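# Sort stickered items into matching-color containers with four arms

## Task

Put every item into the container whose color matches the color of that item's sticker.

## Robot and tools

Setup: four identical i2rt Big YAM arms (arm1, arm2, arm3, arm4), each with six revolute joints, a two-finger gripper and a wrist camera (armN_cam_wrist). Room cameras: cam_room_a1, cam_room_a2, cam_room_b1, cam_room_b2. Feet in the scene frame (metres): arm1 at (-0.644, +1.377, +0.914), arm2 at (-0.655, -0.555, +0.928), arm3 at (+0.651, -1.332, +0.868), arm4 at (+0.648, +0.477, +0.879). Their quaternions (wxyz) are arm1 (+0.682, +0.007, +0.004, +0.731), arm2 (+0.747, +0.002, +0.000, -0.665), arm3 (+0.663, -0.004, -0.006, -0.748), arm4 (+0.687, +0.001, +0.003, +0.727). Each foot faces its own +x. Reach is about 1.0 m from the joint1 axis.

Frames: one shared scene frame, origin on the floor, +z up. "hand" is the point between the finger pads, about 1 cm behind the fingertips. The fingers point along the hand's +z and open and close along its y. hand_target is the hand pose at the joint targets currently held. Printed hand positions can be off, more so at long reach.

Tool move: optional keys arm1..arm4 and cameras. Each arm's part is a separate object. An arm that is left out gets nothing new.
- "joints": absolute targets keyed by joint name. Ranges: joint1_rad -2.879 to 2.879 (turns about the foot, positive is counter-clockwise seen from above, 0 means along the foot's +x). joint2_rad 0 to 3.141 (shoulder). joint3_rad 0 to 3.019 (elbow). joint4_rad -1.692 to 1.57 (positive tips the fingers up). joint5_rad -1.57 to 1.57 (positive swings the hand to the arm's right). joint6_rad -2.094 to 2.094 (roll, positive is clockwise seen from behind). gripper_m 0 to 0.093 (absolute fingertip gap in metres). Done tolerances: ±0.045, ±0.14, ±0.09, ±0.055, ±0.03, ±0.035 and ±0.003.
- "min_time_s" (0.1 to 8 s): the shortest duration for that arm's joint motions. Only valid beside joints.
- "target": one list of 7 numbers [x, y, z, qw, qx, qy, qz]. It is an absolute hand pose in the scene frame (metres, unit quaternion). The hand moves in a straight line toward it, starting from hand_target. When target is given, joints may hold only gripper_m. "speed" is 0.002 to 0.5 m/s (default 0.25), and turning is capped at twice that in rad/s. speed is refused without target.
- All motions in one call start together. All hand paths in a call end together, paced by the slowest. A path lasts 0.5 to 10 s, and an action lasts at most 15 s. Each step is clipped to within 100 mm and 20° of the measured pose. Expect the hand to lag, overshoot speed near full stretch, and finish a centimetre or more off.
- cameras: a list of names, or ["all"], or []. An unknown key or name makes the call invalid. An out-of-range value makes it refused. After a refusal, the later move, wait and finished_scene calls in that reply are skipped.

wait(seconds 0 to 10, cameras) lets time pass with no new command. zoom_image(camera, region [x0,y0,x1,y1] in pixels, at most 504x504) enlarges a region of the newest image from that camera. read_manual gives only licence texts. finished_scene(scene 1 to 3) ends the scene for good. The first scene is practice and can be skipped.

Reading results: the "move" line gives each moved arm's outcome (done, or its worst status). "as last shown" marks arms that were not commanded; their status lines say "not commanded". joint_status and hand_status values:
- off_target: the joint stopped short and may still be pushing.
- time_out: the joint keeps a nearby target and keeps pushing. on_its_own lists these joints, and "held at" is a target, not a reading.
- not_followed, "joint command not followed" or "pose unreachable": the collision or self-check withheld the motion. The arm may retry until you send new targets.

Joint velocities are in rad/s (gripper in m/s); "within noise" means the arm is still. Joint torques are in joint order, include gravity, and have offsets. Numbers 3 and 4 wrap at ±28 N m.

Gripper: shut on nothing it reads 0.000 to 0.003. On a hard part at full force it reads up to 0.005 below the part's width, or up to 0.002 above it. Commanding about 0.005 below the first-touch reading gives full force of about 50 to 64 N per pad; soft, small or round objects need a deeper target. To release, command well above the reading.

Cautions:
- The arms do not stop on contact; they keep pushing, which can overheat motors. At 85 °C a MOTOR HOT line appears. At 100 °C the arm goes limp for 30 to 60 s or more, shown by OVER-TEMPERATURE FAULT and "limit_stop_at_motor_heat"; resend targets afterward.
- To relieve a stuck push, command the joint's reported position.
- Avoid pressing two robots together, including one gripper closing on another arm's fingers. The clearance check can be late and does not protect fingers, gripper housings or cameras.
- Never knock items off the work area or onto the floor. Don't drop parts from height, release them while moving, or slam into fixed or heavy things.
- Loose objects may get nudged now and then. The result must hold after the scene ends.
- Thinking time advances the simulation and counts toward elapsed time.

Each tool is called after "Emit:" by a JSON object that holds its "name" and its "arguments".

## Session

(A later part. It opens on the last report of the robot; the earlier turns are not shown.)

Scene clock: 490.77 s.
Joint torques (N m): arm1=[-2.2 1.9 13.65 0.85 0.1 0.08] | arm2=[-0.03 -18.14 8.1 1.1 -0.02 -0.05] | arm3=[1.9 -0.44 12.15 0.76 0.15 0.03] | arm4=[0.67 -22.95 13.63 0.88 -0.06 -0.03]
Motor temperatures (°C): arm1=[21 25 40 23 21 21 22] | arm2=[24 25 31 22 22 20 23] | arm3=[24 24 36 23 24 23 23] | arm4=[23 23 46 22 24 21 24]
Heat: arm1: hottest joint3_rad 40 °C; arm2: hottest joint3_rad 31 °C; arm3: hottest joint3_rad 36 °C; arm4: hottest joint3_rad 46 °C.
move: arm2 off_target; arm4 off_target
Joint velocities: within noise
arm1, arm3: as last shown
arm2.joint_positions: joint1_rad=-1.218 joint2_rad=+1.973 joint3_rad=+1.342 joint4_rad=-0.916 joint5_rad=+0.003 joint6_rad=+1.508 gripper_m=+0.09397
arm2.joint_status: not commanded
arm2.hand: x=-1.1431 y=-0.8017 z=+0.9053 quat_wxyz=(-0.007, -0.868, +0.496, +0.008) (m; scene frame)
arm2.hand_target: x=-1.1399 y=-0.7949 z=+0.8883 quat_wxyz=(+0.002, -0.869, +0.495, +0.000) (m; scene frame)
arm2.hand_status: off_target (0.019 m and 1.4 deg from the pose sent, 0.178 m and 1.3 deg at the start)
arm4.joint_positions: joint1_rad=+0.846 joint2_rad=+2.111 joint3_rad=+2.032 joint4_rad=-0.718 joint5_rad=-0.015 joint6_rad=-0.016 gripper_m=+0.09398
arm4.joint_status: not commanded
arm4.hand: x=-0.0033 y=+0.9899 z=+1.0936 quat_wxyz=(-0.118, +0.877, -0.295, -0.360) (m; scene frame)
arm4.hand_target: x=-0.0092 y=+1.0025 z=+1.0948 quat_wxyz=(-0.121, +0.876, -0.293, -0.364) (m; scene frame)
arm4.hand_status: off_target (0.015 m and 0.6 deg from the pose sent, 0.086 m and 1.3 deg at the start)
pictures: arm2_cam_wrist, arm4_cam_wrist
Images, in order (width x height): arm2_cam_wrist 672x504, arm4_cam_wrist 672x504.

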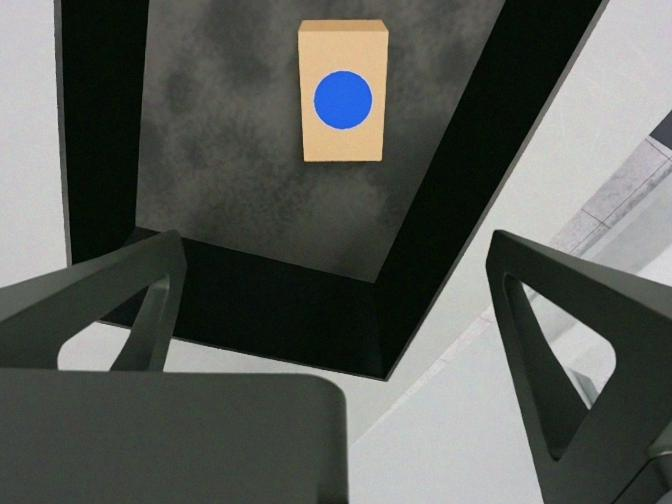

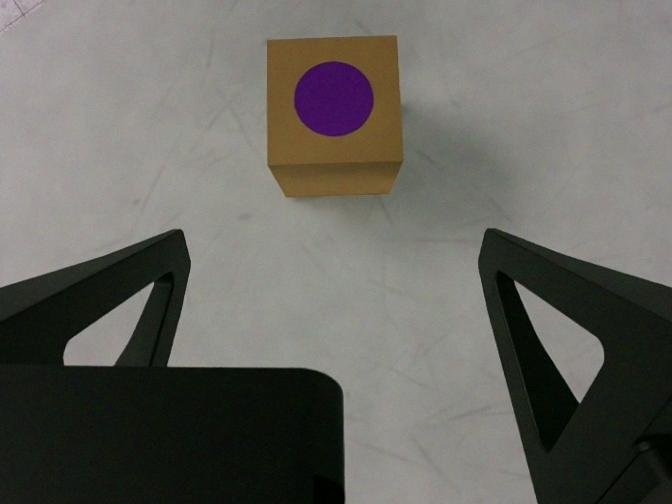

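Emit:
{"name": "move", "arguments": {"arm2": {"target": [-1.1395, -0.789, 0.783, 0.002, -0.869, 0.495, 0.0], "speed": 0.1}, "arm4": {"target": [-0.0493, 1.034, 1.047, -0.1212, 0.8764, -0.2927, -0.363], "speed": 0.06}, "cameras": ["arm2_cam_wrist", "arm4_cam_wrist"]}}

Scene clock: 509.83 s.
Joint torques (N m): arm1=[-1.44 1.03 13.78 0.8 0.1 0.09] | arm2=[-0.03 -18.61 6.56 1.17 -0.03 -0.07] | arm3=[1.96 -0.5 12.08 0.76 0.14 0.03] | arm4=[0.15 -25 13.57 0.73 -0.07 -0.06]
Motor temperatures (°C): arm1=[21 25 40 23 21 21 22] | arm2=[24 25 30 22 22 20 23] | arm3=[24 24 36 23 24 23 23] | arm4=[23 24 49 22 24 21 24]
Heat: arm1: hottest joint3_rad 40 °C; arm2: hottest joint3_rad 30 °C; arm3: hottest joint3_rad 36 °C; arm4: hottest joint3_rad 49 °C.
move: arm2 off_target; arm4 off_target
Joint velocities: within noise
arm1, arm3: as last shown
arm2.joint_positions: joint1_rad=-1.227 joint2_rad=+2.156 joint3_rad=+1.312 joint4_rad=-0.699 joint5_rad=+0.003 joint6_rad=+1.501 gripper_m=+0.09397
arm2.joint_status: not commanded
arm2.hand: x=-1.1462 y=-0.7979 z=+0.8018 quat_wxyz=(-0.009, -0.868, +0.497, +0.009) (m; scene frame)
arm2.hand_target: x=-1.1390 y=-0.7890 z=+0.7836 quat_wxyz=(+0.002, -0.869, +0.495, +0.000) (m; scene frame)
arm2.hand_status: off_target (0.022 m and 1.6 deg from the pose sent, 0.123 m and 1.4 deg at the start)
arm4.joint_positions: joint1_rad=+0.846 joint2_rad=+2.303 joint3_rad=+2.249 joint4_rad=-0.739 joint5_rad=-0.015 joint6_rad=-0.016 gripper_m=+0.09398
arm4.joint_status: not commanded
arm4.hand: x=-0.0443 y=+1.0219 z=+1.0504 quat_wxyz=(-0.119, +0.877, -0.295, -0.362) (m; scene frame)
arm4.hand_target: x=-0.0484 y=+1.0334 z=+1.0467 quat_wxyz=(-0.121, +0.876, -0.293, -0.364) (m; scene frame)
arm4.hand_status: off_target (0.013 m and 0.4 deg from the pose sent, 0.079 m and 0.6 deg at the start)
pictures: arm2_cam_wrist, arm4_cam_wrist
Images, in order (width x height): arm2_cam_wrist 672x504, arm4_cam_wrist 672x504.

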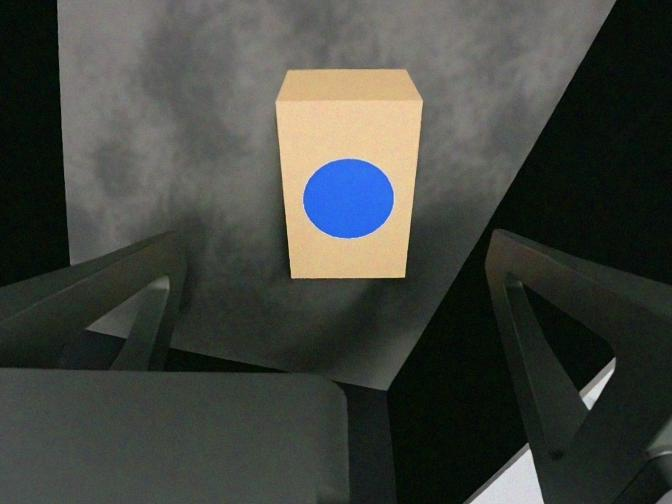

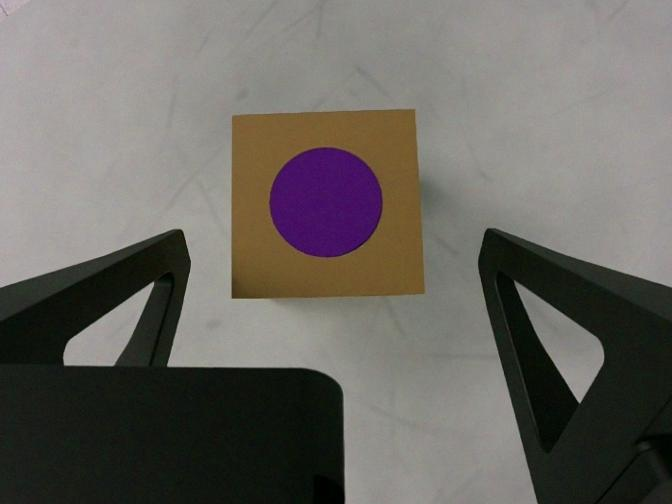

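Emit:
{"name": "move", "arguments": {"arm2": {"target": [-1.1377, -0.7849, 0.735, 0.002, -0.869, 0.495, 0.0], "speed": 0.1}, "arm4": {"target": [-0.0628, 1.0412, 1.025, -0.1212, 0.8764, -0.2927, -0.363], "speed": 0.06}, "cameras": ["arm2_cam_wrist", "arm4_cam_wrist"]}}

Scene clock: 523.10 s.
Joint torques (N m): arm1=[-1.85 1.14 13.67 0.85 0.11 0.12] | arm2=[0.09 -19.14 6.15 1.09 -0.02 -0.07] | arm3=[1.96 -0.44 12.11 0.8 0.14 0.04] | arm4=[0.5 -26.23 13.52 0.77 0.01 -0.02]
Motor temperatures (°C): arm1=[21 25 41 23 21 21 22] | arm2=[24 25 29 22 22 20 23] | arm3=[24 24 36 23 24 23 23] | arm4=[23 25 47 22 24 21 24]
Heat: arm1: hottest joint3_rad 41 °C; arm2: hottest joint3_rad 29 °C; arm3: hottest joint3_rad 36 °C; arm4: hottest joint3_rad 47 °C.
move: arm2 off_target; arm4 off_target
Joint velocities: within noise
arm1, arm3: as last shown
arm2.joint_positions: joint1_rad=-1.233 joint2_rad=+2.253 joint3_rad=+1.312 joint4_rad=-0.607 joint5_rad=+0.003 joint6_rad=+1.496 gripper_m=+0.09397
arm2.joint_status: not commanded
arm2.hand: x=-1.1437 y=-0.7928 z=+0.7514 quat_wxyz=(-0.007, -0.868, +0.497, +0.008) (m; scene frame)
arm2.hand_target: x=-1.1373 y=-0.7849 z=+0.7355 quat_wxyz=(+0.002, -0.869, +0.495, +0.000) (m; scene frame)
arm2.hand_status: off_target (0.019 m and 1.4 deg from the pose sent, 0.069 m and 1.6 deg at the start)
arm4.joint_positions: joint1_rad=+0.846 joint2_rad=+2.375 joint3_rad=+2.322 joint4_rad=-0.741 joint5_rad=-0.015 joint6_rad=-0.016 gripper_m=+0.09398
arm4.joint_status: not commanded
arm4.hand: x=-0.0571 y=+1.0319 z=+1.0276 quat_wxyz=(-0.118, +0.877, -0.295, -0.361) (m; scene frame)
arm4.hand_target: x=-0.0620 y=+1.0407 z=+1.0250 quat_wxyz=(-0.121, +0.876, -0.293, -0.364) (m; scene frame)
arm4.hand_status: off_target (0.011 m and 0.5 deg from the pose sent, 0.037 m and 0.4 deg at the start)
pictures: arm2_cam_wrist, arm4_cam_wrist
Images, in order (width x height): arm2_cam_wrist 672x504, arm4_cam_wrist 672x504.

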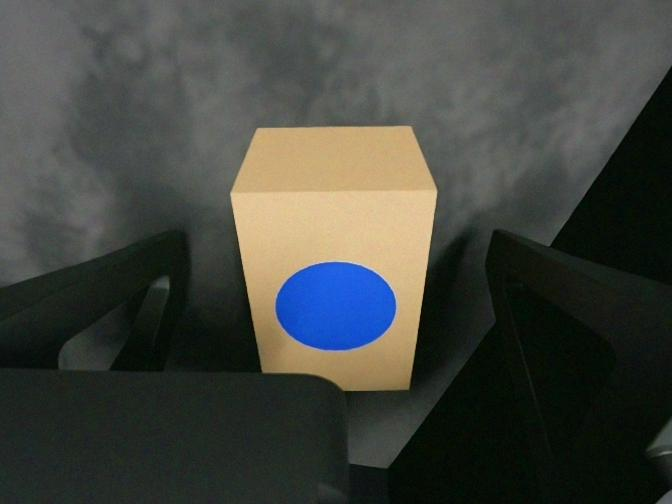

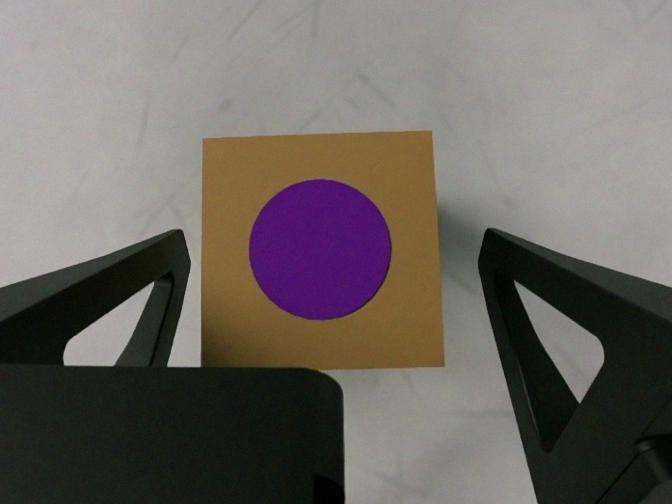

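Emit:
{"name": "move", "arguments": {"arm2": {"joints": {"gripper_m": 0.03}}, "arm4": {"joints": {"gripper_m": 0.04}}, "cameras": ["arm2_cam_wrist", "arm4_cam_wrist"]}}

Scene clock: 528.17 s.
Joint torques (N m): arm1=[-2.02 1.38 13.57 0.9 0.08 0.11] | arm2=[-0.03 -19.08 6.15 1.11 -0.03 -0.06] | arm3=[2.02 -0.5 12.14 0.81 0.13 0.03] | arm4=[0.38 -26.17 13.53 0.73 0.03 -0.04]
Motor temperatures (°C): arm1=[21 25 41 23 21 21 22] | arm2=[24 26 29 22 22 20 23] | arm3=[24 24 36 23 24 23 23] | arm4=[23 25 48 22 24 21 24]
Heat: arm1: hottest joint3_rad 41 °C; arm2: hottest joint3_rad 29 °C; arm3: hottest joint3_rad 36 °C; arm4: hottest joint3_rad 48 °C.
move: arm2 off_target; arm4 off_target
Joint velocities: within noise
arm1: as last shown
arm2.joint_positions: joint1_rad=-1.233 joint2_rad=+2.253 joint3_rad=+1.312 joint4_rad=-0.607 joint5_rad=+0.003 joint6_rad=+1.495 gripper_m=+0.04393
arm2.joint_status: gripper_m off_target (ended at +0.04396, target +0.03000)
arm2.hand: x=-1.1437 y=-0.7928 z=+0.7514 quat_wxyz=(-0.007, -0.868, +0.497, +0.008) (m; scene frame)
arm2.hand_target: x=-1.1373 y=-0.7849 z=+0.7355 quat_wxyz=(+0.002, -0.869, +0.495, +0.000) (m; scene frame)
arm2.hand_status: not commanded
arm3.joint_positions: joint1_rad=+1.560 joint2_rad=+0.794 joint3_rad=+1.449 joint4_rad=-1.644 joint5_rad=-0.003 joint6_rad=-0.008 gripper_m=+0.09396
arm3.joint_status: not commanded
arm3.hand: x=+0.8925 y=-1.3571 z=+1.3418 quat_wxyz=(-0.287, -0.057, -0.956, +0.025) (m; scene frame)
arm3.hand_target: x=+0.8916 y=-1.3547 z=+1.3621 quat_wxyz=(-0.306, -0.056, -0.950, +0.025) (m; scene frame)
arm3.hand_status: not commanded
arm4.joint_positions: joint1_rad=+0.846 joint2_rad=+2.375 joint3_rad=+2.324 joint4_rad=-0.741 joint5_rad=-0.014 joint6_rad=-0.016 gripper_m=+0.05368
arm4.joint_status: gripper_m off_target (ended at +0.05370, target +0.04000)
arm4.hand: x=-0.0572 y=+1.0320 z=+1.0281 quat_wxyz=(-0.119, +0.877, -0.295, -0.361) (m; scene frame)
arm4.hand_target: x=-0.0620 y=+1.0407 z=+1.0251 quat_wxyz=(-0.122, +0.876, -0.293, -0.364) (m; scene frame)
arm4.hand_status: not commanded
pictures: arm2_cam_wrist, arm4_cam_wrist
Images, in order (width x height): arm2_cam_wrist 672x504, arm4_cam_wrist 672x504.

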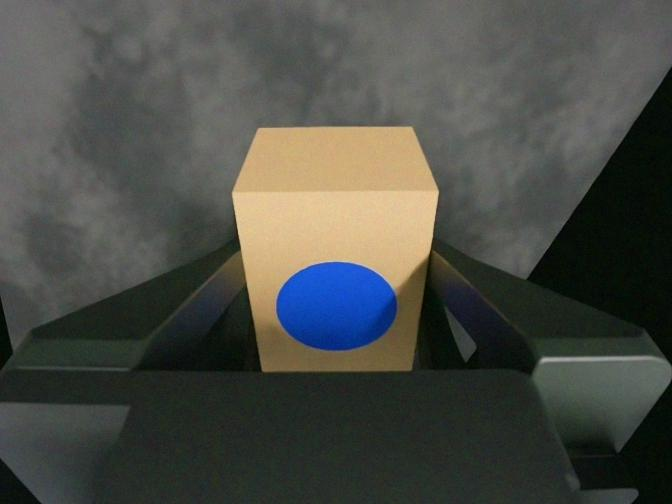

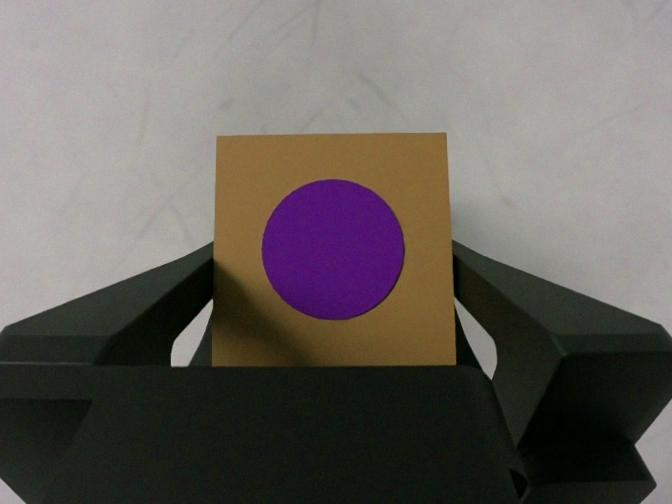

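Emit:
{"name": "move", "arguments": {"arm2": {"target": [-1.1373, -0.7849, 1.02, 0.002, -0.869, 0.495, 0.0], "speed": 0.2}, "arm4": {"target": [-0.062, 1.0407, 1.075, -0.1212, 0.8764, -0.2927, -0.363], "speed": 0.08}, "cameras": ["arm2_cam_wrist", "arm4_cam_wrist"]}}

Scene clock: 563.00 s.
Joint torques (N m): arm1=[-1.67 1.32 13.72 0.94 0.09 0.11] | arm2=[-0.03 -18.73 13.5 0.02 0 -0.07] | arm3=[2.08 -0.56 12.11 0.73 0.15 0.03] | arm4=[0.97 -26.17 13.97 0.88 0.02 -0.03]
Motor temperatures (°C): arm1=[21 25 41 23 21 21 22] | arm2=[23 27 28 22 22 20 24] | arm3=[24 24 36 23 24 23 23] | arm4=[23 27 51 22 24 21 26]
Heat: arm1: hottest joint3_rad 41 °C; arm2: hottest joint3_rad 28 °C; arm3: hottest joint3_rad 36 °C; arm4: hottest joint3_rad 51 °C.
move: arm2 off_target; arm4 off_target
Joint velocities: within noise
arm1, arm3: as last shown
arm2.joint_positions: joint1_rad=-1.233 joint2_rad=+1.809 joint3_rad=+1.392 joint4_rad=-1.182 joint5_rad=+0.003 joint6_rad=+1.495 gripper_m=+0.04394
arm2.joint_status: not commanded
arm2.hand: x=-1.1222 y=-0.7827 z=+1.0065 quat_wxyz=(+0.014, -0.868, +0.497, -0.007) (m; scene frame)
arm2.hand_target: x=-1.1368 y=-0.7847 z=+1.0201 quat_wxyz=(+0.002, -0.869, +0.495, +0.000) (m; scene frame)
arm2.hand_status: off_target (0.020 m and 1.6 deg from the pose sent, 0.269 m and 1.4 deg at the start)
arm4.joint_positions: joint1_rad=+0.846 joint2_rad=+2.378 joint3_rad=+2.455 joint4_rad=-0.876 joint5_rad=-0.014 joint6_rad=-0.016 gripper_m=+0.05368
arm4.joint_status: not commanded
arm4.hand: x=-0.0561 y=+1.0315 z=+1.0751 quat_wxyz=(-0.118, +0.878, -0.295, -0.358) (m; scene frame)
arm4.hand_target: x=-0.0612 y=+1.0402 z=+1.0751 quat_wxyz=(-0.122, +0.876, -0.293, -0.364) (m; scene frame)
arm4.hand_status: off_target (0.011 m and 0.7 deg from the pose sent, 0.048 m and 0.4 deg at the start)
pictures: arm2_cam_wrist, arm4_cam_wrist
Images, in order (width x height): arm2_cam_wrist 672x504, arm4_cam_wrist 672x504.

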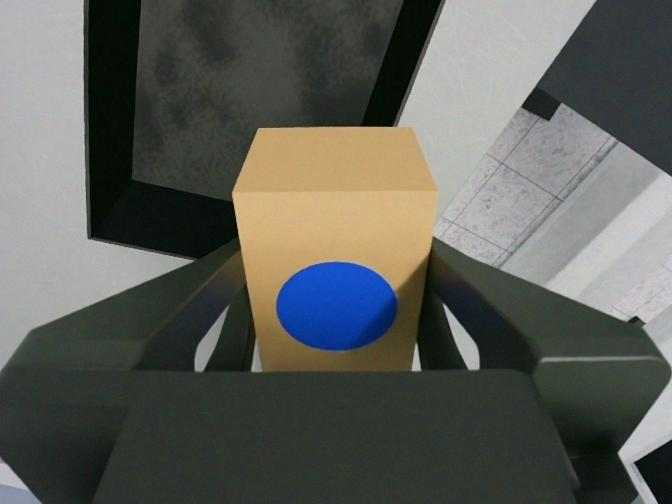

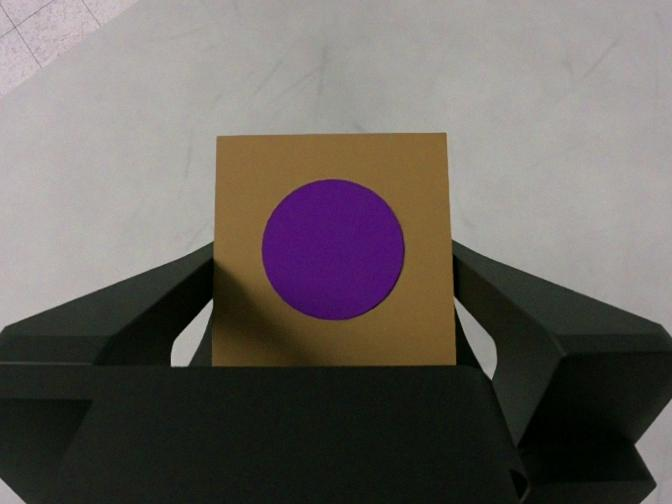

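Emit:
{"name": "move", "arguments": {"arm2": {"joints": {"joint1_rad": 2.124, "joint2_rad": 0.8, "joint3_rad": 1.5, "joint4_rad": -1.69, "joint5_rad": 0, "joint6_rad": 0}, "min_time_s": 5}, "arm4": {"target": [0.31, 0.7334, 1.14, -0.1212, 0.8764, -0.2927, -0.363], "speed": 0.25}, "cameras": ["arm2_cam_wrist", "arm4_cam_wrist"]}}

Scene clock: 572.23 s.
Joint torques (N m): arm1=[-2.67 1.49 13.67 0.85 0.08 0.14] | arm2=[1.08 -2.2 14.3 1.36 -0.03 -0.08] | arm3=[1.9 -0.73 12.12 0.83 0.14 0.03] | arm4=[1.32 -6.01 9.48 0.95 0.18 0.15]
Motor temperatures (°C): arm1=[21 25 41 23 21 21 22] | arm2=[23 27 31 22 22 20 24] | arm3=[24 24 36 23 24 23 23] | arm4=[22 28 48 22 24 21 26]
Heat: arm1: hottest joint3_rad 41 °C; arm2: hottest joint3_rad 31 °C; arm3: hottest joint3_rad 36 °C; arm4: hottest joint3_rad 48 °C.
move: arm2 done; arm4 done
Joint velocities: within noise
arm1, arm3: as last shown
arm2.joint_positions: joint1_rad=+2.120 joint2_rad=+0.803 joint3_rad=+1.448 joint4_rad=-1.671 joint5_rad=+0.000 joint6_rad=+0.014 gripper_m=+0.04394
arm2.joint_status: all done
joint sent to its limit — arm2.joint4_rad, lower limit.
arm2.hand: x=-0.4660 y=-0.4080 z=+1.3967 quat_wxyz=(-0.255, +0.308, -0.912, -0.091) (m; scene frame)
arm2.hand_target: x=-0.4703 y=-0.4103 z=+1.4181 quat_wxyz=(-0.275, +0.314, -0.903, -0.096) (m; scene frame)
arm2.hand_status: not commanded
arm4.joint_positions: joint1_rad=+0.864 joint2_rad=+0.984 joint3_rad=+0.861 joint4_rad=-0.651 joint5_rad=+0.002 joint6_rad=-0.016 gripper_m=+0.05368
arm4.joint_status: not commanded
arm4.hand: x=+0.3114 y=+0.7365 z=+1.1428 quat_wxyz=(-0.126, +0.875, -0.289, -0.368) (m; scene frame)
arm4.hand_target: x=+0.3100 y=+0.7334 z=+1.1401 quat_wxyz=(-0.121, +0.876, -0.293, -0.363) (m; scene frame)
arm4.hand_status: done (0.004 m and 0.9 deg from the pose sent, 0.477 m and 0.8 deg at the start)
pictures: arm2_cam_wrist, arm4_cam_wrist
Images, in order (width x height): arm2_cam_wrist 672x504, arm4_cam_wrist 672x504.

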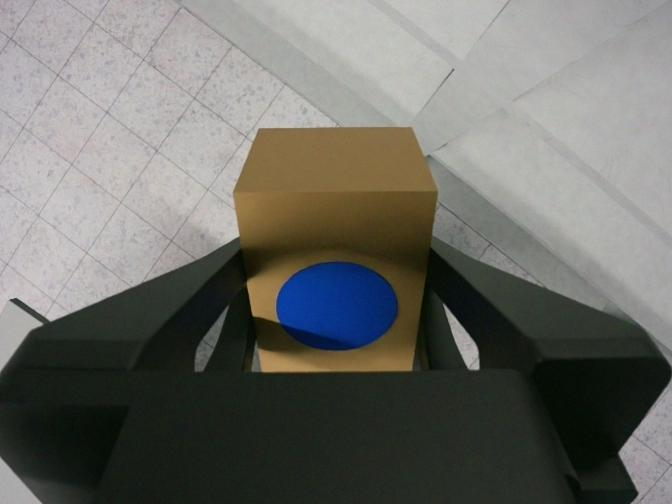

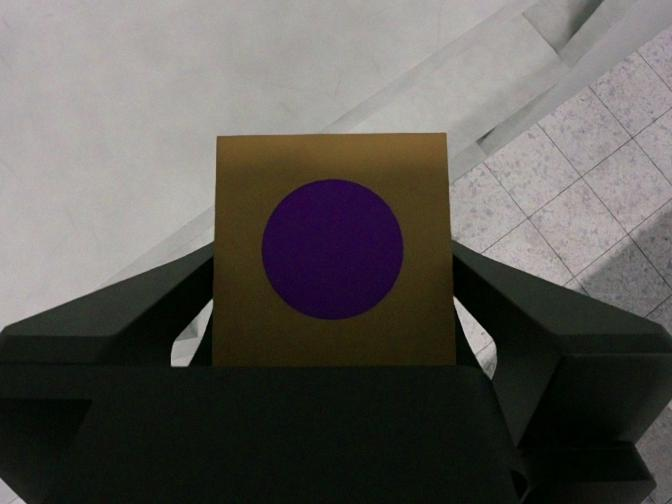

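Emit:
{"name": "move", "arguments": {"arm2": {"joints": {"joint1_rad": 2.124, "joint2_rad": 1.45, "joint3_rad": 1.287, "joint4_rad": -1.375, "joint5_rad": 0, "joint6_rad": 0.012}, "min_time_s": 3}, "arm4": {"joints": {"joint1_rad": -1.106, "joint2_rad": 1.6455, "joint3_rad": 0.95, "joint4_rad": -0.056, "joint5_rad": 0, "joint6_rad": 0}, "min_time_s": 4}, "cameras": ["arm2_cam_wrist", "arm4_cam_wrist", "cam_room_a2"]}}

Scene clock: 585.17 s.
Joint torques (N m): arm1=[-1.67 0.97 13.53 0.76 0.13 0.11] | arm2=[1.08 -12.34 10.18 1.36 -0.03 0.05] | arm3=[1.9 -0.44 12.15 0.77 0.15 0.02] | arm4=[1.2 -12.92 10.86 1.87 0 0.19]
Motor temperatures (°C): arm1=[21 25 41 23 21 21 22] | arm2=[23 26 33 22 22 20 24] | arm3=[24 24 36 23 24 23 23] | arm4=[22 27 47 22 24 21 26]
Heat: arm1: hottest joint3_rad 41 °C; arm2: hottest joint3_rad 33 °C; arm3: hottest joint3_rad 36 °C; arm4: hottest joint3_rad 47 °C.
move: arm2 done; arm4 done
Joint velocities: within noise
arm1.joint_positions: joint1_rad=-2.204 joint2_rad=+0.799 joint3_rad=+1.451 joint4_rad=-1.680 joint5_rad=-0.002 joint6_rad=+0.070 gripper_m=+0.09297
arm1.joint_status: not commanded
arm1.hand: x=-0.4354 y=+1.2486 z=+1.3793 quat_wxyz=(-0.253, -0.300, -0.917, +0.066) (m; scene frame)
arm1.hand_target: x=-0.4381 y=+1.2496 z=+1.3987 quat_wxyz=(-0.270, -0.303, -0.911, +0.070) (m; scene frame)
arm1.hand_status: not commanded
arm2.joint_positions: joint1_rad=+2.120 joint2_rad=+1.435 joint3_rad=+1.297 joint4_rad=-1.389 joint5_rad=+0.000 joint6_rad=+0.014 gripper_m=+0.04394
arm2.joint_status: all done
arm2.hand: x=-0.3195 y=-0.2924 z=+1.1442 quat_wxyz=(-0.022, +0.320, -0.947, -0.008) (m; scene frame)
arm2.hand_target: x=-0.3193 y=-0.2901 z=+1.1345 quat_wxyz=(-0.017, +0.323, -0.946, -0.007) (m; scene frame)
arm2.hand_status: not commanded
arm3: as last shown
arm4.joint_positions: joint1_rad=-1.114 joint2_rad=+1.628 joint3_rad=+0.900 joint4_rad=-0.076 joint5_rad=+0.003 joint6_rad=-0.013 gripper_m=+0.05370
arm4.joint_status: all done
arm4.hand: x=+1.1439 y=+0.7558 z=+0.9478 quat_wxyz=(-0.360, +0.241, -0.897, -0.090) (m; scene frame)
arm4.hand_target: x=+1.1621 y=+0.7722 z=+0.9645 quat_wxyz=(-0.382, +0.237, -0.887, -0.102) (m; scene frame)
arm4.hand_status: not commanded
pictures: arm2_cam_wrist, arm4_cam_wrist, cam_room_a2
Images, in order (width x height): arm2_cam_wrist 672x504, arm4_cam_wrist 672x504, cam_room_a2 672x504.

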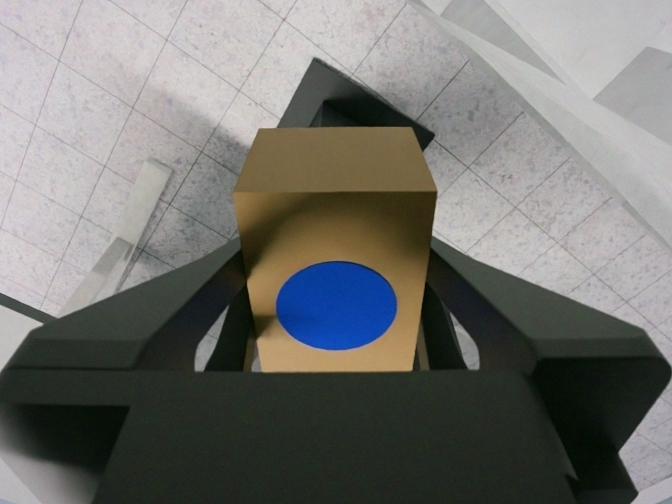

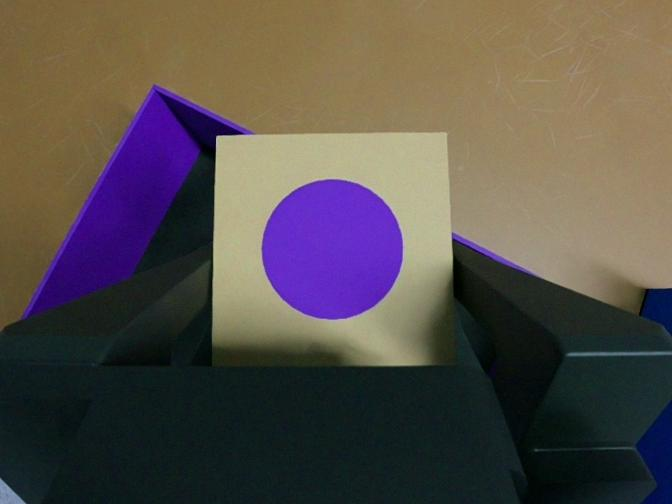

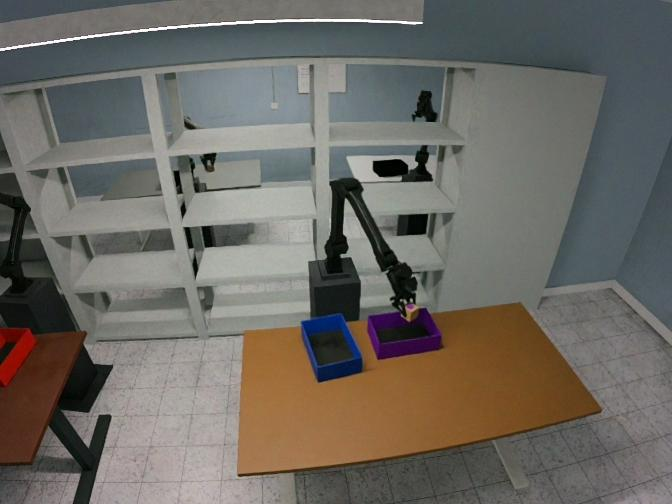

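Emit:
{"name": "move", "arguments": {"arm2": {"target": [-0.056, -0.081, 1.14, -0.0, 0.3292, -0.9443, -0.0], "speed": 0.12}, "arm4": {"target": [1.158, 0.776, 0.80, -0.382, 0.237, -0.887, -0.102], "speed": 0.1}, "cameras": ["arm2_cam_wrist", "arm4_cam_wrist", "cam_room_a2"]}}

Emit:
{"name": "zoom_image", "arguments": {"camera": "cam_room_a2", "region": [280, 240, 480, 390]}}

Scene clock: 602.57 s.
Joint torques (N m): arm1=[-2.08 1.49 13.74 0.96 0.11 0.07] | arm2=[0.97 -24.53 16.2 0.79 -0.01 -0.06] | arm3=[2.14 -0.73 12.14 0.77 0.14 0.03] | arm4=[1.2 -11.81 4.7 0.95 0.14 0.19]
Motor temperatures (°C): arm1=[21 24 41 23 21 21 22] | arm2=[23 26 33 22 22 20 24] | arm3=[24 24 36 23 24 23 23] | arm4=[22 26 45 22 24 21 26]
Heat: arm1: hottest joint3_rad 41 °C; arm2: hottest joint3_rad 33 °C; arm3: hottest joint3_rad 36 °C; arm4: hottest joint3_rad 45 °C.
move: arm2 off_target; arm4 off_target
Joint velocities: within noise
arm1, arm3: as last shown
arm2.joint_positions: joint1_rad=+2.120 joint2_rad=+2.376 joint3_rad=+2.670 joint4_rad=-1.674 joint5_rad=+0.000 joint6_rad=+0.014 gripper_m=+0.04394
arm2.joint_status: not commanded
arm2.hand: x=-0.0620 y=-0.0899 z=+1.1416 quat_wxyz=(-0.091, +0.319, -0.943, -0.033) (m; scene frame)
arm2.hand_target: x=-0.0572 y=-0.0819 z=+1.1392 quat_wxyz=(-0.099, +0.327, -0.939, -0.035) (m; scene frame)
arm2.hand_status: off_target (0.011 m and 11.2 deg from the pose sent, 0.338 m and 2.9 deg at the start; a joint's target at an end of its range on 47 of 110 steps)
arm4.joint_positions: joint1_rad=-1.103 joint2_rad=+1.945 joint3_rad=+0.888 joint4_rad=+0.392 joint5_rad=+0.007 joint6_rad=-0.008 gripper_m=+0.05370
arm4.joint_status: not commanded
arm4.hand: x=+1.1731 y=+0.7794 z=+0.8475 quat_wxyz=(-0.421, +0.236, -0.869, -0.108) (m; scene frame)
arm4.hand_target: x=+1.1554 y=+0.7743 z=+0.8029 quat_wxyz=(-0.382, +0.237, -0.887, -0.102) (m; scene frame)
arm4.hand_status: off_target (0.050 m and 4.9 deg from the pose sent, 0.150 m and 3.1 deg at the start)
pictures: arm2_cam_wrist, arm4_cam_wrist, cam_room_a2
Images, in order (width x height): arm2_cam_wrist 672x504, arm4_cam_wrist 672x504, cam_room_a2 672x504.

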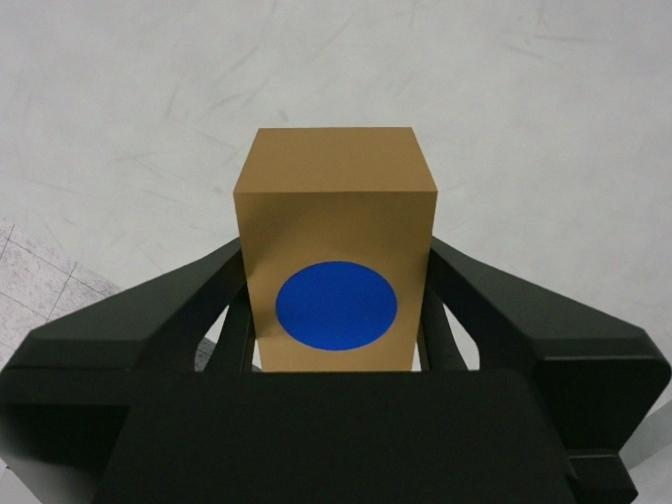

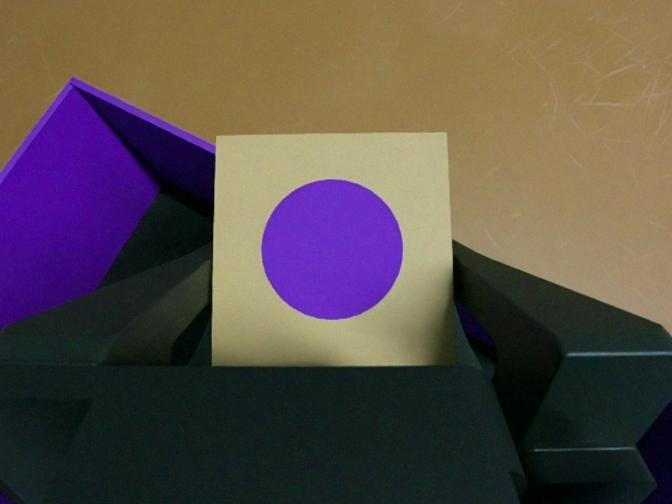

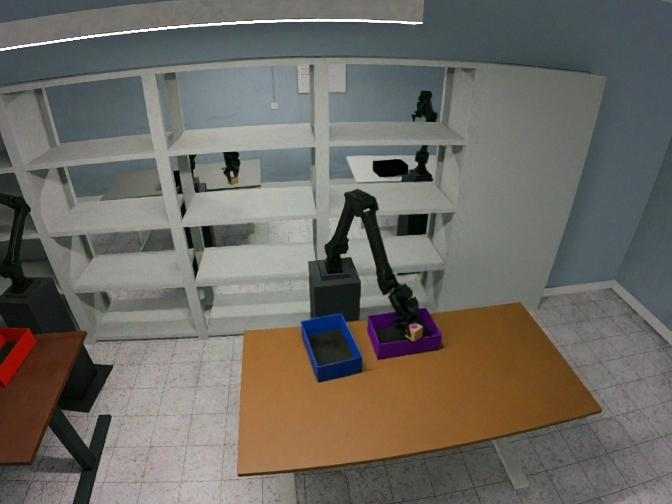

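Scaled by 2.520.

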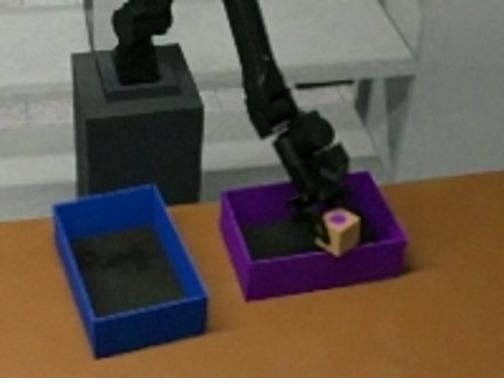

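Emit:
{"name": "move", "arguments": {"arm2": {"target": [-0.056, -0.081, 1.055, 0.0412, -0.3283, 0.9436, 0.0143], "speed": 0.1}, "arm4": {"target": [1.16, 0.776, 0.89, -0.382, 0.237, -0.887, -0.102], "speed": 0.08}, "cameras": ["arm2_cam_wrist", "arm4_cam_wrist", "cam_room_a2"]}}

Emit:
{"name": "zoom_image", "arguments": {"camera": "cam_room_a2", "region": [280, 240, 480, 390]}}

Scene clock: 639.67 s.
Joint torques (N m): arm1=[-1.73 1.26 13.59 0.84 0.11 0.09] | arm2=[1.03 -25.58 13.5 0.7 0.04 -0.06] | arm3=[2.02 -0.44 12.08 0.8 0.14 0.03] | arm4=[1.03 -17.9 6.9 0.84 0.04 0.18]
Motor temperatures (°C): arm1=[21 24 42 23 21 21 22] | arm2=[23 27 36 22 22 20 25] | arm3=[24 24 36 23 24 23 23] | arm4=[22 25 37 22 24 21 27]
Heat: arm1: hottest joint3_rad 42 °C; arm2: hottest joint3_rad 36 °C; arm3: hottest joint3_rad 36 °C; arm4: hottest joint3_rad 37 °C.
move: arm2 off_target; arm4 off_target
Joint velocities: within noise
arm1, arm3: as last shown
arm2.joint_positions: joint1_rad=+2.120 joint2_rad=+2.475 joint3_rad=+2.670 joint4_rad=-1.670 joint5_rad=+0.000 joint6_rad=+0.014 gripper_m=+0.04394
arm2.joint_status: not commanded
arm2.hand: x=-0.0578 y=-0.0865 z=+1.0693 quat_wxyz=(-0.047, +0.320, -0.946, -0.017) (m; scene frame)
arm2.hand_target: x=-0.0565 y=-0.0813 z=+1.0550 quat_wxyz=(-0.042, +0.328, -0.944, -0.015) (m; scene frame)
arm2.hand_status: off_target (0.015 m and 1.2 deg from the pose sent, 0.087 m and 6.2 deg at the start)
arm4.joint_positions: joint1_rad=-1.103 joint2_rad=+1.814 joint3_rad=+0.888 joint4_rad=+0.160 joint5_rad=+0.007 joint6_rad=-0.008 gripper_m=+0.05370
arm4.joint_status: not commanded
arm4.hand: x=+1.1569 y=+0.7700 z=+0.8801 quat_wxyz=(-0.377, +0.241, -0.889, -0.096) (m; scene frame)
arm4.hand_target: x=+1.1600 y=+0.7760 z=+0.8901 quat_wxyz=(-0.382, +0.237, -0.887, -0.102) (m; scene frame)
arm4.hand_status: off_target (0.012 m and 1.0 deg from the pose sent, 0.045 m and 4.9 deg at the start)
pictures: arm2_cam_wrist, arm4_cam_wrist, cam_room_a2
Images, in order (width x height): arm2_cam_wrist 672x504, arm4_cam_wrist 672x504, cam_room_a2 672x504.

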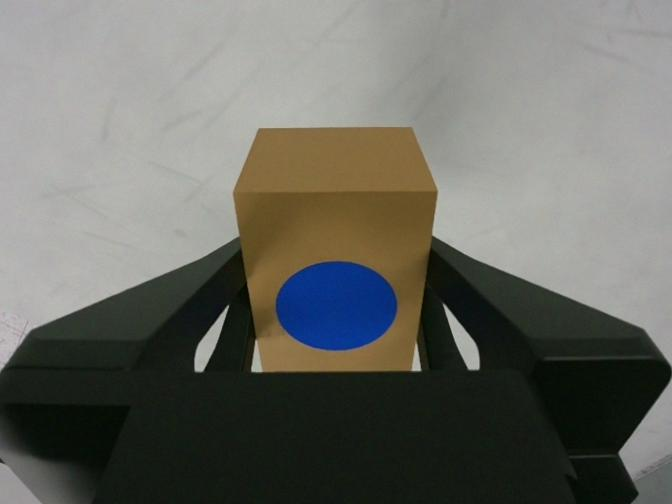

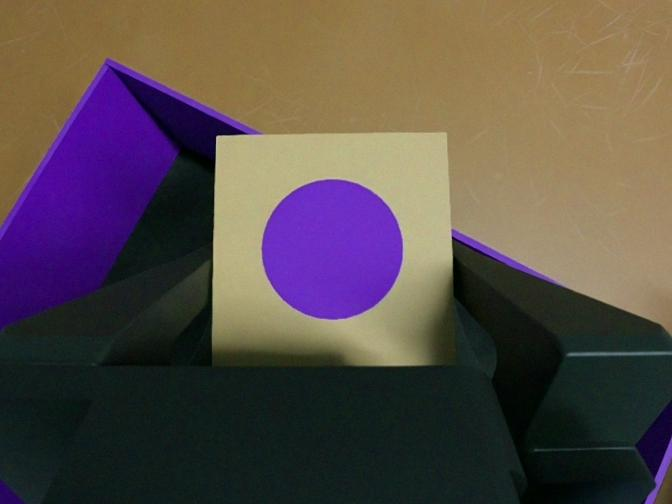

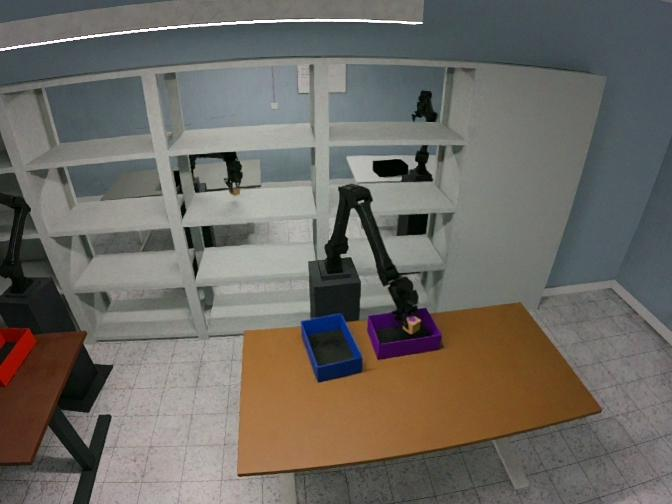

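Scaled by 2.520.

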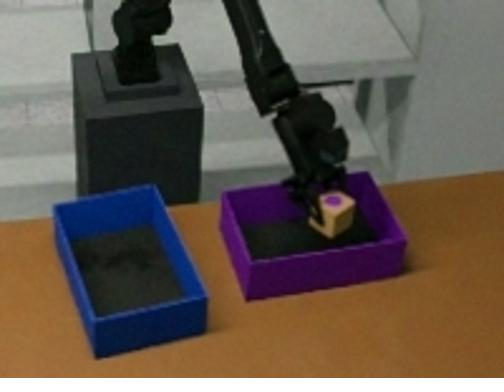

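Emit:
{"name": "move", "arguments": {"arm2": {"target": [-0.056, -0.081, 1.025, 0.0412, -0.3283, 0.9436, 0.0143], "speed": 0.06}, "arm4": {"target": [1.117, 0.752, 0.81, -0.378, 0.239, -0.889, -0.098], "speed": 0.08}, "cameras": ["arm2_cam_wrist", "arm4_cam_wrist", "cam_room_a2"]}}

Emit:
{"name": "zoom_image", "arguments": {"camera": "cam_room_a2", "region": [280, 240, 480, 390]}}

Emit:
{"name": "zoom_image", "arguments": {"camera": "cam_room_a2", "region": [170, 140, 300, 240]}}

Scene clock: 648.93 s.
Joint torques (N m): arm1=[-1.79 0.5 13.72 0.87 0.09 0.12] | arm2=[1.14 -28.04 10.04 1.48 0.03 -0.07] | arm3=[1.9 -0.62 12.11 0.79 0.15 0.03] | arm4=[1.55 -14.1 4.26 1.87 0.2 0.17]
Motor temperatures (°C): arm1=[21 24 42 23 21 21 22] | arm2=[23 27 36 22 22 20 25] | arm3=[24 24 37 23 24 23 23] | arm4=[22 25 37 22 24 21 27]
Heat: arm1: hottest joint3_rad 42 °C; arm2: hottest joint3_rad 36 °C; arm3: hottest joint3_rad 37 °C; arm4: hottest joint3_rad 37 °C.
move: arm2 off_target; arm4 done
Joint velocities: within noise
arm1, arm3: as last shown
arm2.joint_positions: joint1_rad=+2.120 joint2_rad=+2.475 joint3_rad=+2.585 joint4_rad=-1.589 joint5_rad=+0.000 joint6_rad=+0.014 gripper_m=+0.04394
arm2.joint_status: not commanded
arm2.hand: x=-0.0546 y=-0.0838 z=+1.0373 quat_wxyz=(-0.045, +0.320, -0.946, -0.016) (m; scene frame)
arm2.hand_target: x=-0.0561 y=-0.0811 z=+1.0252 quat_wxyz=(-0.041, +0.328, -0.944, -0.014) (m; scene frame)
arm2.hand_status: off_target (0.013 m and 1.1 deg from the pose sent, 0.045 m and 1.2 deg at the start)
arm4.joint_positions: joint1_rad=-1.102 joint2_rad=+1.919 joint3_rad=+0.752 joint4_rad=+0.402 joint5_rad=+0.009 joint6_rad=-0.008 gripper_m=+0.05370
arm4.joint_status: not commanded
arm4.hand: x=+1.1193 y=+0.7481 z=+0.8163 quat_wxyz=(-0.378, +0.241, -0.889, -0.095) (m; scene frame)
arm4.hand_target: x=+1.1168 y=+0.7519 z=+0.8100 quat_wxyz=(-0.378, +0.239, -0.889, -0.098) (m; scene frame)
arm4.hand_status: done (0.008 m and 0.4 deg from the pose sent, 0.083 m and 0.4 deg at the start)
pictures: arm2_cam_wrist, arm4_cam_wrist, cam_room_a2
Images, in order (width x height): arm2_cam_wrist 672x504, arm4_cam_wrist 672x504, cam_room_a2 672x504.

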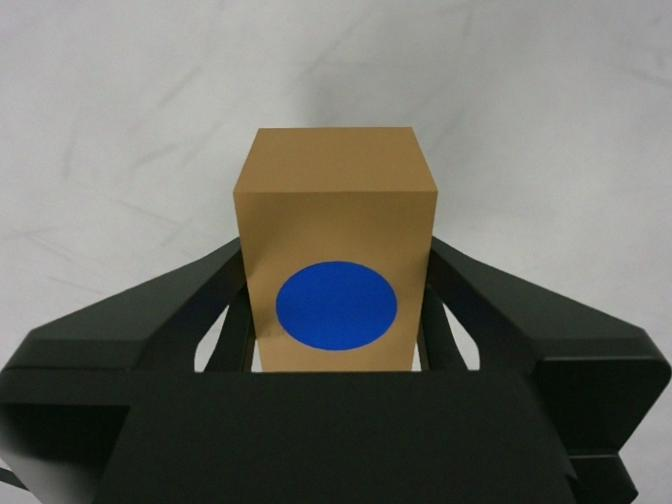

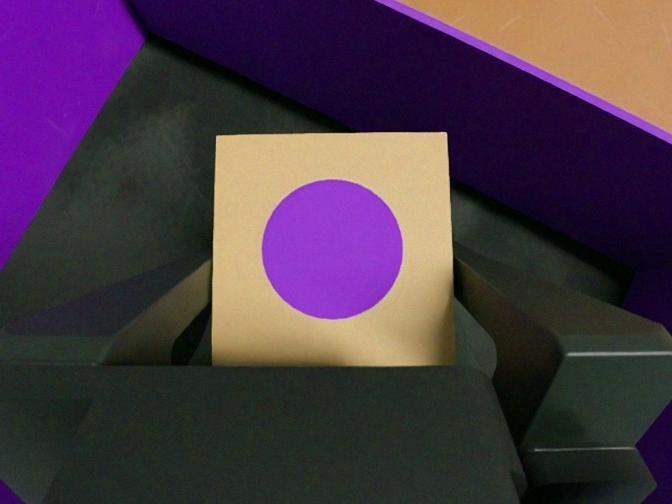

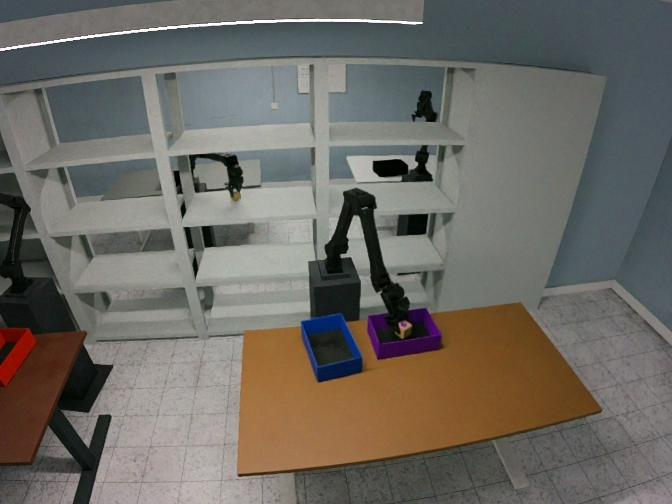

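Scaled by 2.520.

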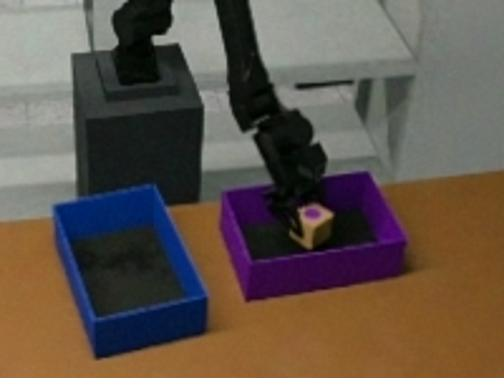

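Scaled by 3.877.

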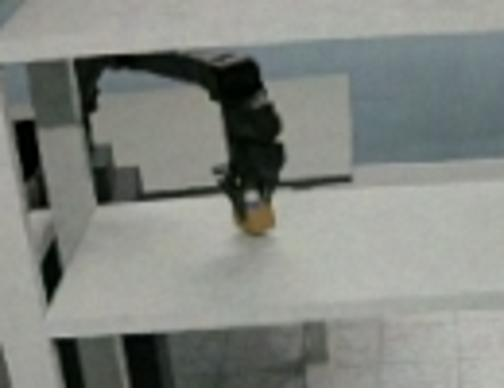

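Emit:
{"name": "move", "arguments": {"arm2": {"target": [-0.056, -0.081, 1.012, 0.0412, -0.3283, 0.9436, 0.0143], "speed": 0.06}, "arm4": {"target": [1.114, 0.752, 0.765, -0.378, 0.239, -0.889, -0.098], "speed": 0.06}, "cameras": ["arm4_cam_wrist", "cam_room_a2"]}}

Emit:
{"name": "zoom_image", "arguments": {"camera": "cam_room_a2", "region": [280, 240, 480, 390]}}

Emit:
{"name": "zoom_image", "arguments": {"camera": "cam_room_a2", "region": [170, 140, 300, 240]}}

Scene clock: 654.83 s.
Joint torques (N m): arm1=[-1.9 1.08 13.61 0.88 0.13 0.13] | arm2=[1.03 -28.34 9.11 1.78 0.03 -0.07] | arm3=[2.08 -0.38 12.15 0.79 0.14 0.03] | arm4=[1.61 -14.8 4.01 1.89 0.25 0.14]
Motor temperatures (°C): arm1=[21 24 42 23 21 21 22] | arm2=[23 28 35 22 22 20 25] | arm3=[24 24 37 23 24 23 23] | arm4=[22 25 36 22 24 21 27]
Heat: arm1: hottest joint3_rad 42 °C; arm2: hottest joint3_rad 35 °C; arm3: hottest joint3_rad 37 °C; arm4: hottest joint3_rad 36 °C.
move: arm2 off_target; arm4 done
Joint velocities: within noise
arm1, arm3: as last shown
arm2.joint_positions: joint1_rad=+2.120 joint2_rad=+2.473 joint3_rad=+2.552 joint4_rad=-1.559 joint5_rad=+0.000 joint6_rad=+0.014 gripper_m=+0.04394
arm2.joint_status: not commanded
arm2.hand: x=-0.0540 y=-0.0834 z=+1.0262 quat_wxyz=(-0.045, +0.320, -0.946, -0.016) (m; scene frame)
arm2.hand_target: x=-0.0562 y=-0.0811 z=+1.0121 quat_wxyz=(-0.041, +0.328, -0.944, -0.014) (m; scene frame)
arm2.hand_status: off_target (0.015 m and 1.1 deg from the pose sent, 0.025 m and 1.1 deg at the start)
arm4.joint_positions: joint1_rad=-1.098 joint2_rad=+2.054 joint3_rad=+0.752 joint4_rad=+0.526 joint5_rad=+0.012 joint6_rad=-0.007 gripper_m=+0.05370
arm4.joint_status: not commanded
arm4.hand: x=+1.1118 y=+0.7455 z=+0.7682 quat_wxyz=(-0.373, +0.242, -0.891, -0.094) (m; scene frame)
arm4.hand_target: x=+1.1138 y=+0.7518 z=+0.7650 quat_wxyz=(-0.378, +0.239, -0.889, -0.098) (m; scene frame)
arm4.hand_status: done (0.008 m and 0.9 deg from the pose sent, 0.052 m and 0.4 deg at the start)
pictures: arm4_cam_wrist, cam_room_a2
Images, in order (width x height): arm4_cam_wrist 672x504, cam_room_a2 672x504.

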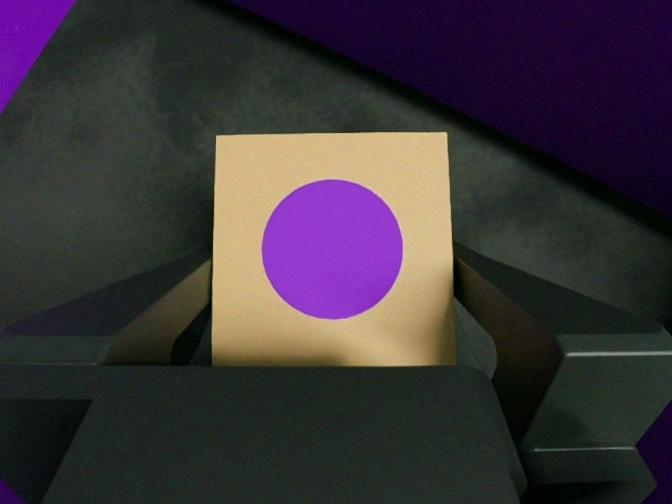

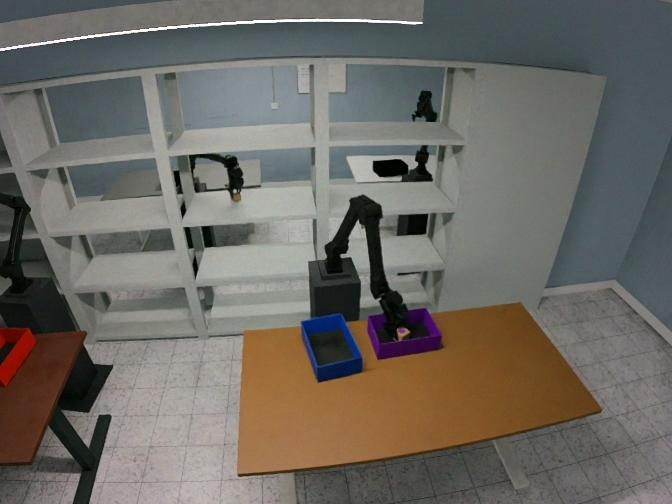

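Scaled by 2.520.

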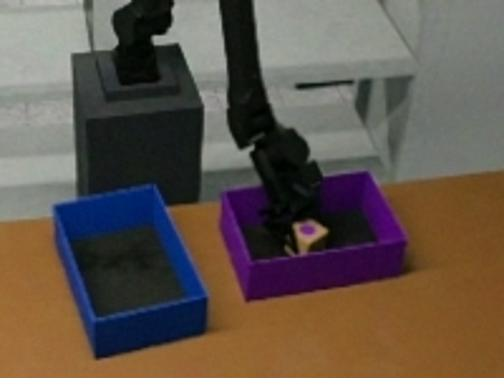

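Scaled by 3.877.

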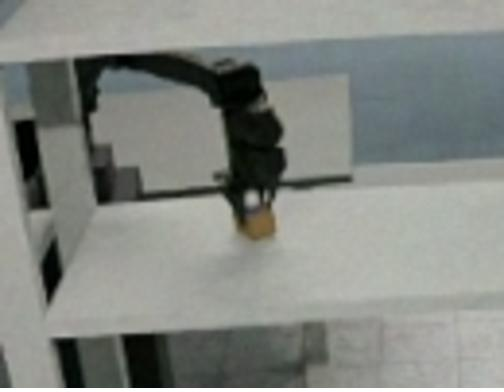

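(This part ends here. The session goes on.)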